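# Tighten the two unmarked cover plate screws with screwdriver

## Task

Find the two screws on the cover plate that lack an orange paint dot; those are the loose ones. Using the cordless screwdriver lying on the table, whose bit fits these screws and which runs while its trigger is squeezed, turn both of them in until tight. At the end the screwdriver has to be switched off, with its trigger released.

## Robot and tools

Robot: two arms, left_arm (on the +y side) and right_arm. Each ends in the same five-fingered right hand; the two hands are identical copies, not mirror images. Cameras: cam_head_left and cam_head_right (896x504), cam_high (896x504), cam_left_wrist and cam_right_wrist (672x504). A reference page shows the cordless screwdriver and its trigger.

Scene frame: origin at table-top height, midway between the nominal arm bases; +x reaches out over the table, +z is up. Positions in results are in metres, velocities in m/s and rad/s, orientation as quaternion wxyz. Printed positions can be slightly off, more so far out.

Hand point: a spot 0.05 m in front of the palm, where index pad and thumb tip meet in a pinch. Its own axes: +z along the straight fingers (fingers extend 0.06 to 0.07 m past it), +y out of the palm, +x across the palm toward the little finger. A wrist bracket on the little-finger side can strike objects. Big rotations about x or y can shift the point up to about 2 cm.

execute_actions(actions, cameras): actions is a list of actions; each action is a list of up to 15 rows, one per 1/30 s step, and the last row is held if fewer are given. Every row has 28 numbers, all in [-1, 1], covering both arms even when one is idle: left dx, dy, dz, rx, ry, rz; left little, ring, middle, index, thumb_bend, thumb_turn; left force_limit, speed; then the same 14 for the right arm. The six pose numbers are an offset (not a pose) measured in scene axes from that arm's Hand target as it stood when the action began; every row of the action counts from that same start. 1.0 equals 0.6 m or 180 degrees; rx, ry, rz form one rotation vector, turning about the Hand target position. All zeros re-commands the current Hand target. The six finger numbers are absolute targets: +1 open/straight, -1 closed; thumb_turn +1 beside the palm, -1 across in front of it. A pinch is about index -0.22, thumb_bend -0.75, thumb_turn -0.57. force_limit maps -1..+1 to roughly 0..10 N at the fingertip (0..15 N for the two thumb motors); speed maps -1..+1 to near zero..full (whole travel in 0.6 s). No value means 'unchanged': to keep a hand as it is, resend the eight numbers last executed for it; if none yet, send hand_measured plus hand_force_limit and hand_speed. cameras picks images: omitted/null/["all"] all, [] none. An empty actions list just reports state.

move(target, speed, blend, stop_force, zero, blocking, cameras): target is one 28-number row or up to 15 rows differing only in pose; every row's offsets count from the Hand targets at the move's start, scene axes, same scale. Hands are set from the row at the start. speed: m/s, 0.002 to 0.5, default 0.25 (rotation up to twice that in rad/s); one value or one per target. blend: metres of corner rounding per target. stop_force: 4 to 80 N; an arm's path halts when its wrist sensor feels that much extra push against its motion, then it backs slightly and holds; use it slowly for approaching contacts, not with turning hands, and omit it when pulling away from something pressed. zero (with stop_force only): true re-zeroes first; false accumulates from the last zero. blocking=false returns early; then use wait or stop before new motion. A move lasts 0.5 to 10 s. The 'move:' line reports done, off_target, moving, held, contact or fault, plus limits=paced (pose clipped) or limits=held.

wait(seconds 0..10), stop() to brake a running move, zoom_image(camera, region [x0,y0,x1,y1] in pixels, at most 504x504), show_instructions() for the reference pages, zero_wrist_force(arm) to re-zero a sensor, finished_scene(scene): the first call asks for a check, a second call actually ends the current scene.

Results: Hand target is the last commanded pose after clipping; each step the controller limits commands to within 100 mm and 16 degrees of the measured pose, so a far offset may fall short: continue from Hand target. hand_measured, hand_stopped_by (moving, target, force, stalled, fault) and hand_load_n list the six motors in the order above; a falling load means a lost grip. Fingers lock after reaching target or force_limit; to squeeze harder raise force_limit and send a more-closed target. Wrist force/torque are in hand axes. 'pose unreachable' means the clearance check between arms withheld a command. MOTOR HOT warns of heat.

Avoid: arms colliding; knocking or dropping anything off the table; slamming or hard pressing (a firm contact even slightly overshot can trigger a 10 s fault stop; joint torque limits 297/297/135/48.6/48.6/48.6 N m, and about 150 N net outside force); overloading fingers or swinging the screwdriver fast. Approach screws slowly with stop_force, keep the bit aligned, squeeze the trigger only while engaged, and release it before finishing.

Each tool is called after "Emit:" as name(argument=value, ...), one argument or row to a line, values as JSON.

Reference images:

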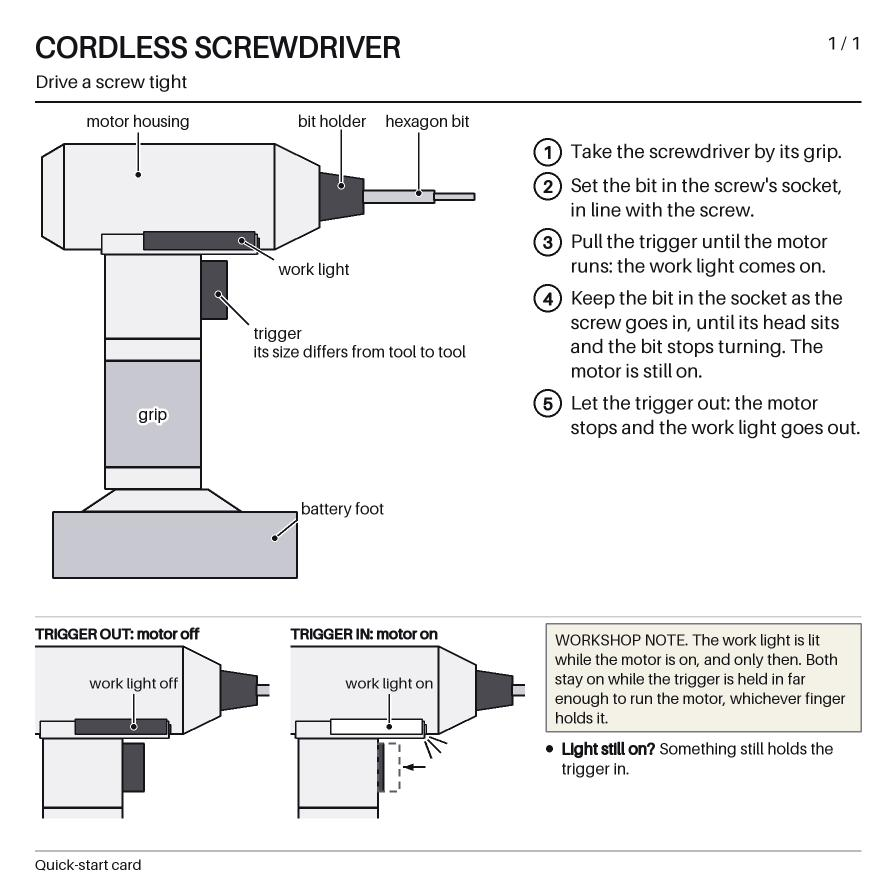

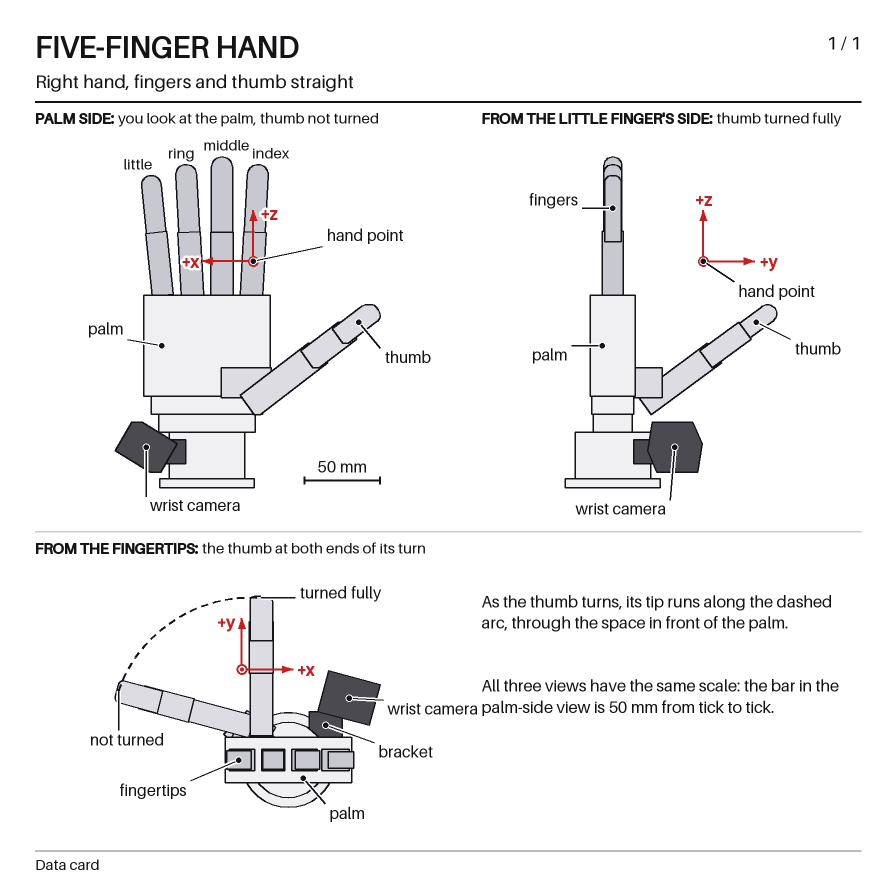

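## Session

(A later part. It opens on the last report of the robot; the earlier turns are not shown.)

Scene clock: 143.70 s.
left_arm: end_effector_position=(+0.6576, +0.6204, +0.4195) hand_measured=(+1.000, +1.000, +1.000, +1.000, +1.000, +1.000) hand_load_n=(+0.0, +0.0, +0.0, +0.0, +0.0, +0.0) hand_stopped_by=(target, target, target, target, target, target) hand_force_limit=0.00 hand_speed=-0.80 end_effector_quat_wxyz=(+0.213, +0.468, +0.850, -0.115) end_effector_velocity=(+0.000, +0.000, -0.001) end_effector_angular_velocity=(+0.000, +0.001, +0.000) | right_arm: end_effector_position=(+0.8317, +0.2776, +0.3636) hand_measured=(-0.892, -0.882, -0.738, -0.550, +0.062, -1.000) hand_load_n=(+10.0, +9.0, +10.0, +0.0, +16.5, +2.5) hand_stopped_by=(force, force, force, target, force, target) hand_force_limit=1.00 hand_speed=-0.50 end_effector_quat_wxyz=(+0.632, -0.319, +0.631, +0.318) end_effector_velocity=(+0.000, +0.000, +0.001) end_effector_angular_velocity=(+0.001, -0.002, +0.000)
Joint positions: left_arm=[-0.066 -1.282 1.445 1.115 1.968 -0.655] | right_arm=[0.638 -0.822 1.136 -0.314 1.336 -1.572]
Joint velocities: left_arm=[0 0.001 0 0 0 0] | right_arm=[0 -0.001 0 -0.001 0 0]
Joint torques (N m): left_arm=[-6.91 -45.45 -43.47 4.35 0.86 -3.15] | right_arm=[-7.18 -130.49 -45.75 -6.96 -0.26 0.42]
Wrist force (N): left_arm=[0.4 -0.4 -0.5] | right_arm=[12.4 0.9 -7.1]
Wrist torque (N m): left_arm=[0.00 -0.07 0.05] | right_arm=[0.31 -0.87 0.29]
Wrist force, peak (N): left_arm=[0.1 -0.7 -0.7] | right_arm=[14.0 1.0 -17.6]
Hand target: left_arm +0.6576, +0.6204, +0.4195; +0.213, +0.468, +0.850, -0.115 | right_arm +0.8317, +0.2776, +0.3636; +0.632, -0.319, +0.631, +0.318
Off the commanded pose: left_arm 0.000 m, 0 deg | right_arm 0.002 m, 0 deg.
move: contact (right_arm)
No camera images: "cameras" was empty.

Emit:
move(
  target=[
    [0,0,0,0,0,0,1,1,1,1,1,1,0,-0.8,-0.0087,-0.0122,0,0,0,0,-0.98,-0.98,-1,-0.55,-0.96,-1,1,-0.5],
    [0,0,0,0,0,0,1,1,1,1,1,1,0,-0.8,-0.0087,-0.0122,0.0170,0,0,0,-0.98,-0.98,-1,-0.55,-0.96,-1,1,-0.5],
  ],
  speed=0.02,
  cameras=[],
)

Emit:
move(
  target=[0,0,0,0,0,0,1,1,1,1,1,1,0,-0.8,0.0116,0.0163,0,0,0,0,-0.98,-0.98,-1,-0.55,-0.96,-1,1,-0.5],
  speed=0.006,
  stop_force=8,
  cameras=[],
)

Scene clock: 145.87 s.
left_arm: end_effector_position=(+0.6576, +0.6204, +0.4195) hand_measured=(+1.000, +1.000, +1.000, +1.000, +1.000, +1.000) hand_load_n=(+0.0, +0.0, +0.0, +0.0, +0.0, +0.0) hand_stopped_by=(target, target, target, target, target, target) hand_force_limit=0.00 hand_speed=-0.80 end_effector_quat_wxyz=(+0.213, +0.468, +0.850, -0.115) end_effector_velocity=(+0.000, +0.000, +0.000) end_effector_angular_velocity=(-0.001, +0.000, +0.002) | right_arm: end_effector_position=(+0.8265, +0.2702, +0.3740) hand_measured=(-0.892, -0.882, -0.738, -0.550, +0.062, -1.000) hand_load_n=(+10.0, +9.0, +10.5, +0.0, +16.0, +3.0) hand_stopped_by=(force, force, force, target, force, target) hand_force_limit=1.00 hand_speed=-0.50 end_effector_quat_wxyz=(+0.632, -0.319, +0.631, +0.318) end_effector_velocity=(+0.000, +0.000, -0.001) end_effector_angular_velocity=(+0.000, +0.000, +0.000)
Joint positions: left_arm=[-0.066 -1.282 1.445 1.115 1.968 -0.655] | right_arm=[0.636 -0.843 1.154 -0.311 1.334 -1.572]
Joint velocities: left_arm=[0 0 0 -0.001 0 -0.002] | right_arm=[0 0 0.001 -0.001 0 0]
Joint torques (N m): left_arm=[-6.89 -47.81 -44.36 4.59 0.69 -3.08] | right_arm=[2.12 -114.76 -44.87 -6.61 0.89 1.67]
Wrist force (N): left_arm=[-0.1 0.1 -0.4] | right_arm=[11.7 0.7 0.0]
Wrist torque (N m): left_arm=[0.08 0.01 0.04] | right_arm=[-0.09 -0.62 0.22]
Wrist force, peak (N): left_arm=[0.0 -0.8 -0.8] | right_arm=[12.6 0.5 -7.1]
Hand target: left_arm +0.6576, +0.6204, +0.4195; +0.213, +0.468, +0.850, -0.115 | right_arm +0.8265, +0.2703, +0.3738; +0.632, -0.319, +0.631, +0.318
Off the commanded pose: left_arm 0.000 m, 0 deg | right_arm 0.000 m, 0 deg.
move: done
No camera images: "cameras" was empty.

Scene clock: 148.43 s.
left_arm: end_effector_position=(+0.6576, +0.6204, +0.4195) hand_measured=(+1.000, +1.000, +1.000, +1.000, +1.000, +1.000) hand_load_n=(+0.0, +0.0, +0.0, +0.0, +0.0, +0.0) hand_stopped_by=(target, target, target, target, target, target) hand_force_limit=0.00 hand_speed=-0.80 end_effector_quat_wxyz=(+0.213, +0.468, +0.850, -0.115) end_effector_velocity=(+0.000, +0.000, +0.000) end_effector_angular_velocity=(+0.000, +0.001, +0.001) | right_arm: end_effector_position=(+0.8317, +0.2777, +0.3738) hand_measured=(-0.892, -0.882, -0.738, -0.550, +0.062, -1.000) hand_load_n=(+11.0, +9.0, +10.0, +0.0, +16.0, +2.0) hand_stopped_by=(force, force, force, target, force, target) hand_force_limit=1.00 hand_speed=-0.50 end_effector_quat_wxyz=(+0.632, -0.319, +0.631, +0.318) end_effector_velocity=(-0.001, +0.000, +0.003) end_effector_angular_velocity=(+0.002, -0.002, +0.000)
Joint positions: left_arm=[-0.066 -1.282 1.445 1.115 1.968 -0.655] | right_arm=[0.638 -0.827 1.127 -0.3 1.336 -1.572]
Joint velocities: left_arm=[0 0.001 0 0 0 0] | right_arm=[0 -0.003 0 0 0 0]
Joint torques (N m): left_arm=[-10.82 -44.5 -43.19 4.15 0.87 -2.83] | right_arm=[-7.72 -125.84 -42.2 -5.41 -0.47 1.55]
Wrist force (N): left_arm=[0.4 0.0 -0.6] | right_arm=[8.5 -0.1 -3.7]
Wrist torque (N m): left_arm=[0.07 -0.06 0.07] | right_arm=[0.15 -0.98 0.13]
Wrist force, peak (N): left_arm=[0.9 -0.3 -0.7] | right_arm=[10.4 0.1 -14.4]
Hand target: left_arm +0.6576, +0.6204, +0.4195; +0.213, +0.468, +0.850, -0.115 | right_arm +0.8318, +0.2777, +0.3738; +0.632, -0.319, +0.631, +0.318
Off the commanded pose: left_arm 0.000 m, 0 deg | right_arm 0.003 m, 0 deg.
move: contact (right_arm)
No camera images: "cameras" was empty.

Emit:
move(
  target=[
    [0,0,0,0,0,0,1,1,1,1,1,1,0,-0.8,-0.0087,-0.0122,0,0,0,0,-0.98,-0.98,-1,-0.55,-0.96,-1,1,-0.5],
    [0,0,0,0,0,0,1,1,1,1,1,1,0,-0.8,-0.0087,-0.0122,-0.0032,0,0,0,-0.98,-0.98,-1,-0.55,-0.96,-1,1,-0.5],
  ],
  speed=0.02,
  cameras=[],
)

Emit:
move(
  target=[0,0,0,0,0,0,1,1,1,1,1,1,0,-0.8,0.0116,0.0163,0,0,0,0,-0.98,-0.98,-1,-0.55,-0.96,-1,1,-0.5],
  speed=0.006,
  stop_force=8,
  cameras=[],
)

Scene clock: 149.47 s.
left_arm: end_effector_position=(+0.6576, +0.6204, +0.4195) hand_measured=(+1.000, +1.000, +1.000, +1.000, +1.000, +1.000) hand_load_n=(-0.5, +0.0, +0.0, +0.0, +0.0, +0.0) hand_stopped_by=(target, target, target, target, target, target) hand_force_limit=0.00 hand_speed=-0.80 end_effector_quat_wxyz=(+0.213, +0.468, +0.850, -0.115) end_effector_velocity=(+0.000, +0.000, +0.000) end_effector_angular_velocity=(+0.000, +0.000, +0.001) | right_arm: end_effector_position=(+0.8266, +0.2703, +0.3718) hand_measured=(-0.892, -0.882, -0.738, -0.550, +0.062, -1.000) hand_load_n=(+10.5, +9.0, +10.0, +0.0, +16.0, +2.5) hand_stopped_by=(force, force, force, target, force, target) hand_force_limit=1.00 hand_speed=-0.50 end_effector_quat_wxyz=(+0.632, -0.319, +0.631, +0.318) end_effector_velocity=(+0.000, +0.000, +0.003) end_effector_angular_velocity=(+0.002, -0.002, +0.000)
Joint positions: left_arm=[-0.066 -1.282 1.445 1.115 1.968 -0.655] | right_arm=[0.636 -0.842 1.156 -0.314 1.334 -1.572]
Joint velocities: left_arm=[0 0 0 -0.001 0 -0.001] | right_arm=[0 -0.001 -0.001 0 0 0]
Joint torques (N m): left_arm=[-7.68 -44.8 -43.17 3.73 0.37 -2.92] | right_arm=[-6.37 -121.27 -53.74 -2.52 0.02 1.54]
Wrist force (N): left_arm=[0.2 0.1 -0.3] | right_arm=[11.8 1.3 -0.6]
Wrist torque (N m): left_arm=[0.06 -0.04 0.05] | right_arm=[0.03 -0.62 0.24]
Wrist force, peak (N): left_arm=[0.1 -0.2 -0.9] | right_arm=[13.1 0.8 -0.1]
Hand target: left_arm +0.6576, +0.6204, +0.4195; +0.213, +0.468, +0.850, -0.115 | right_arm +0.8265, +0.2704, +0.3719; +0.632, -0.319, +0.631, +0.318
Off the commanded pose: left_arm 0.000 m, 0 deg | right_arm 0.000 m, 0 deg.
move: done
No camera images: "cameras" was empty.

Scene clock: 151.30 s.
left_arm: end_effector_position=(+0.6576, +0.6204, +0.4195) hand_measured=(+1.000, +1.000, +1.000, +1.000, +1.000, +1.000) hand_load_n=(+0.0, +0.0, +0.0, +0.0, +0.0, +0.0) hand_stopped_by=(target, target, target, target, target, target) hand_force_limit=0.00 hand_speed=-0.80 end_effector_quat_wxyz=(+0.213, +0.468, +0.850, -0.115) end_effector_velocity=(+0.000, -0.001, +0.000) end_effector_angular_velocity=(+0.000, +0.000, -0.002) | right_arm: end_effector_position=(+0.8294, +0.2745, +0.3719) hand_measured=(-0.892, -0.882, -0.738, -0.550, +0.062, -1.000) hand_load_n=(+10.5, +9.0, +10.0, +0.0, +16.0, +2.0) hand_stopped_by=(force, force, force, target, force, target) hand_force_limit=1.00 hand_speed=-0.50 end_effector_quat_wxyz=(+0.632, -0.319, +0.631, +0.318) end_effector_velocity=(+0.000, +0.000, +0.002) end_effector_angular_velocity=(+0.001, -0.002, +0.000)
Joint positions: left_arm=[-0.066 -1.282 1.445 1.115 1.968 -0.655] | right_arm=[0.637 -0.833 1.141 -0.307 1.335 -1.572]
Joint velocities: left_arm=[-0.001 0 0 0 0 0] | right_arm=[0 -0.002 0 -0.001 0 0]
Joint torques (N m): left_arm=[-7.65 -46.43 -42.82 3.78 0.93 -3.18] | right_arm=[-7.96 -128.51 -45.6 -6.74 -0.22 1.97]
Wrist force (N): left_arm=[0.3 0.0 -0.4] | right_arm=[12.1 0.5 -7.5]
Wrist torque (N m): left_arm=[0.05 -0.06 0.06] | right_arm=[0.27 -0.97 0.26]
Wrist force, peak (N): left_arm=[0.3 -0.2 -1.0] | right_arm=[13.7 0.6 -18.9]
Hand target: left_arm +0.6576, +0.6204, +0.4195; +0.213, +0.468, +0.850, -0.115 | right_arm +0.8295, +0.2745, +0.3719; +0.632, -0.319, +0.631, +0.318
Off the commanded pose: left_arm 0.000 m, 0 deg | right_arm 0.007 m, 0 deg.
move: contact (right_arm)
No camera images: "cameras" was empty.

Emit:
move(
  target=[
    [0,0,0,0,0,0,1,1,1,1,1,1,0,-0.8,-0.0029,-0.0041,0,0,0,0,-0.98,-0.98,-1,-0.96,-0.96,-1,1,-0.5],
    [0,0,0,0,0,0,1,1,1,1,1,1,0,-0.8,-0.0029,-0.0041,-0.0052,0,0,0,-0.98,-0.98,-1,-0.96,-0.96,-1,1,-0.5],
  ],
  speed=0.02,
  cameras=[],
)

Emit:
move(
  target=[0,0,0,0,0,0,1,1,1,1,1,1,0,-0.8,0.0077,0.0109,0,0,0,0,-0.98,-0.98,-1,-0.96,-0.96,-1,1,-0.5],
  speed=0.004,
  stop_force=13,
  cameras=[],
)

Scene clock: 152.27 s.
left_arm: end_effector_position=(+0.6576, +0.6204, +0.4195) hand_measured=(+1.000, +1.000, +1.000, +1.000, +1.000, +1.000) hand_load_n=(+0.0, +0.0, +0.0, +0.0, +0.0, +0.0) hand_stopped_by=(target, target, target, target, target, target) hand_force_limit=0.00 hand_speed=-0.80 end_effector_quat_wxyz=(+0.213, +0.468, +0.850, -0.115) end_effector_velocity=(+0.000, +0.000, +0.000) end_effector_angular_velocity=(+0.000, +0.000, +0.001) | right_arm: end_effector_position=(+0.8277, +0.2720, +0.3687) hand_measured=(-0.892, -0.882, -0.738, -0.876, +0.062, -1.000) hand_load_n=(+11.0, +9.5, +10.5, +12.0, +16.5, +2.5) hand_stopped_by=(force, force, force, force, force, target) hand_force_limit=1.00 hand_speed=-0.50 end_effector_quat_wxyz=(+0.632, -0.319, +0.631, +0.318) end_effector_velocity=(+0.000, +0.000, +0.000) end_effector_angular_velocity=(-0.001, +0.000, +0.000)
Joint positions: left_arm=[-0.066 -1.282 1.445 1.115 1.968 -0.655] | right_arm=[0.637 -0.837 1.153 -0.316 1.334 -1.572]
Joint velocities: left_arm=[0 0 0 0 0 -0.001] | right_arm=[0 0 0 0.001 0 0]
Joint torques (N m): left_arm=[-8.73 -42.93 -42.93 3.96 1.1 -3.22] | right_arm=[-7.87 -118.56 -49.51 -3.66 -0.38 1.8]
Wrist force (N): left_arm=[0.4 -0.3 -0.7] | right_arm=[11.7 0.9 -0.4]
Wrist torque (N m): left_arm=[0.03 -0.07 0.06] | right_arm=[-0.05 -0.60 0.22]
Wrist force, peak (N): left_arm=[0.5 -0.4 -0.9] | right_arm=[12.0 0.7 -7.5]
Hand target: left_arm +0.6576, +0.6204, +0.4195; +0.213, +0.468, +0.850, -0.115 | right_arm +0.8277, +0.2720, +0.3688; +0.632, -0.319, +0.631, +0.318
Off the commanded pose: left_arm 0.000 m, 0 deg | right_arm 0.000 m, 0 deg.
move: done
No camera images: "cameras" was empty.

Scene clock: 154.17 s.
left_arm: end_effector_position=(+0.6576, +0.6204, +0.4195) hand_measured=(+1.000, +1.000, +1.000, +1.000, +1.000, +1.000) hand_load_n=(+0.0, +0.0, +0.0, +0.0, +0.0, +0.0) hand_stopped_by=(target, target, target, target, target, target) hand_force_limit=0.00 hand_speed=-0.80 end_effector_quat_wxyz=(+0.213, +0.468, +0.850, -0.115) end_effector_velocity=(+0.000, +0.000, +0.000) end_effector_angular_velocity=(+0.000, -0.001, -0.001) | right_arm: end_effector_position=(+0.8298, +0.2751, +0.3688) hand_measured=(-0.892, -0.882, -0.738, -0.876, +0.062, -1.000) hand_load_n=(+11.5, +9.0, +10.0, +12.0, +16.5, +2.0) hand_stopped_by=(force, force, force, force, force, target) hand_force_limit=1.00 hand_speed=-0.50 end_effector_quat_wxyz=(+0.632, -0.319, +0.631, +0.318) end_effector_velocity=(+0.000, +0.000, -0.001) end_effector_angular_velocity=(-0.001, +0.001, +0.000)
Joint positions: left_arm=[-0.066 -1.282 1.445 1.115 1.968 -0.655] | right_arm=[0.638 -0.83 1.141 -0.311 1.335 -1.572]
Joint velocities: left_arm=[0 0 0 0 0 0.001] | right_arm=[0 0 0 0.001 0 0]
Joint torques (N m): left_arm=[-9.75 -44.73 -41.21 4.01 0.67 -2.78] | right_arm=[-6.94 -121.22 -50.19 -5.55 1.08 2.11]
Wrist force (N): left_arm=[0.2 -0.5 -0.7] | right_arm=[11.4 4.0 -8.2]
Wrist torque (N m): left_arm=[0.00 -0.04 0.04] | right_arm=[0.08 -1.08 0.10]
Wrist force, peak (N): left_arm=[0.7 -0.3 -0.6] | right_arm=[12.6 3.6 -20.1]
Hand target: left_arm +0.6576, +0.6204, +0.4195; +0.213, +0.468, +0.850, -0.115 | right_arm +0.8298, +0.2751, +0.3688; +0.632, -0.319, +0.631, +0.318
Off the commanded pose: left_arm 0.000 m, 0 deg | right_arm 0.004 m, 0 deg.
move: contact (right_arm)
No camera images: "cameras" was empty.

Emit:
move(
  target=[0,0,0,0,0,0,1,1,1,1,1,1,0,-0.8,0.0058,0.0082,0,0,0,0,-0.98,-0.98,-1,-0.96,-0.96,-1,1,-0.5],
  speed=0.004,
  stop_force=18,
  zero=false,
  cameras=["cam_head_left"],
)

Emit:
zoom_image(
  camera="cam_head_left",
  region=[310, 70, 390, 150],
)

Scene clock: 155.40 s.
left_arm: end_effector_position=(+0.6576, +0.6204, +0.4195) hand_measured=(+1.000, +1.000, +1.000, +1.000, +1.000, +1.000) hand_load_n=(+0.0, +0.0, +0.0, +0.0, +0.0, +0.0) hand_stopped_by=(target, target, target, target, target, target) hand_force_limit=0.00 hand_speed=-0.80 end_effector_quat_wxyz=(+0.213, +0.468, +0.850, -0.115) end_effector_velocity=(+0.000, +0.001, +0.001) end_effector_angular_velocity=(+0.000, -0.001, +0.002) | right_arm: end_effector_position=(+0.8299, +0.2752, +0.3688) hand_measured=(-0.892, -0.882, -0.738, -0.876, +0.062, -1.000) hand_load_n=(+11.0, +9.0, +10.0, +12.0, +16.5, +2.0) hand_stopped_by=(force, force, force, force, force, target) hand_force_limit=1.00 hand_speed=-0.50 end_effector_quat_wxyz=(+0.632, -0.319, +0.631, +0.318) end_effector_velocity=(+0.000, +0.000, +0.000) end_effector_angular_velocity=(+0.000, +0.000, +0.000)
Joint positions: left_arm=[-0.066 -1.282 1.445 1.115 1.968 -0.655] | right_arm=[0.638 -0.83 1.141 -0.311 1.335 -1.572]
Joint velocities: left_arm=[0.001 -0.001 0 0 0 -0.001] | right_arm=[0 0 0 0 0 0]
Joint torques (N m): left_arm=[-9.72 -48.53 -42.4 3.37 0.29 -2.96] | right_arm=[-7.94 -121.64 -54.52 -7.05 1.5 1.91]
Wrist force (N): left_arm=[0.3 -0.3 -0.5] | right_arm=[15.4 4.5 -16.8]
Wrist torque (N m): left_arm=[0.03 -0.05 0.05] | right_arm=[0.30 -0.90 0.16]
Wrist force, peak (N): left_arm=[0.6 -0.4 -0.9] | right_arm=[16.5 4.0 -28.5]
Hand target: left_arm +0.6576, +0.6204, +0.4195; +0.213, +0.468, +0.850, -0.115 | right_arm +0.8299, +0.2752, +0.3688; +0.632, -0.319, +0.631, +0.318
Off the commanded pose: left_arm 0.000 m, 0 deg | right_arm 0.006 m, 0 deg.
move: contact (right_arm)
Images, in order (width x height): cam_head_left 896x504.

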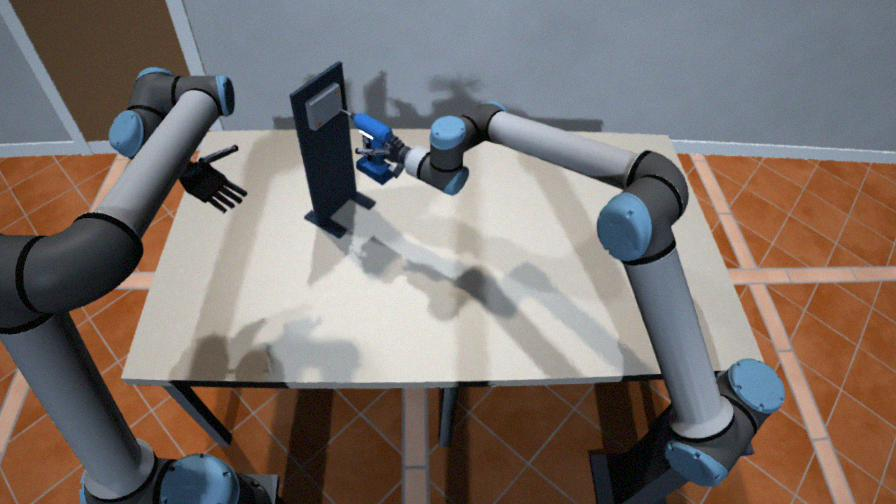

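Scaled by 6.300.

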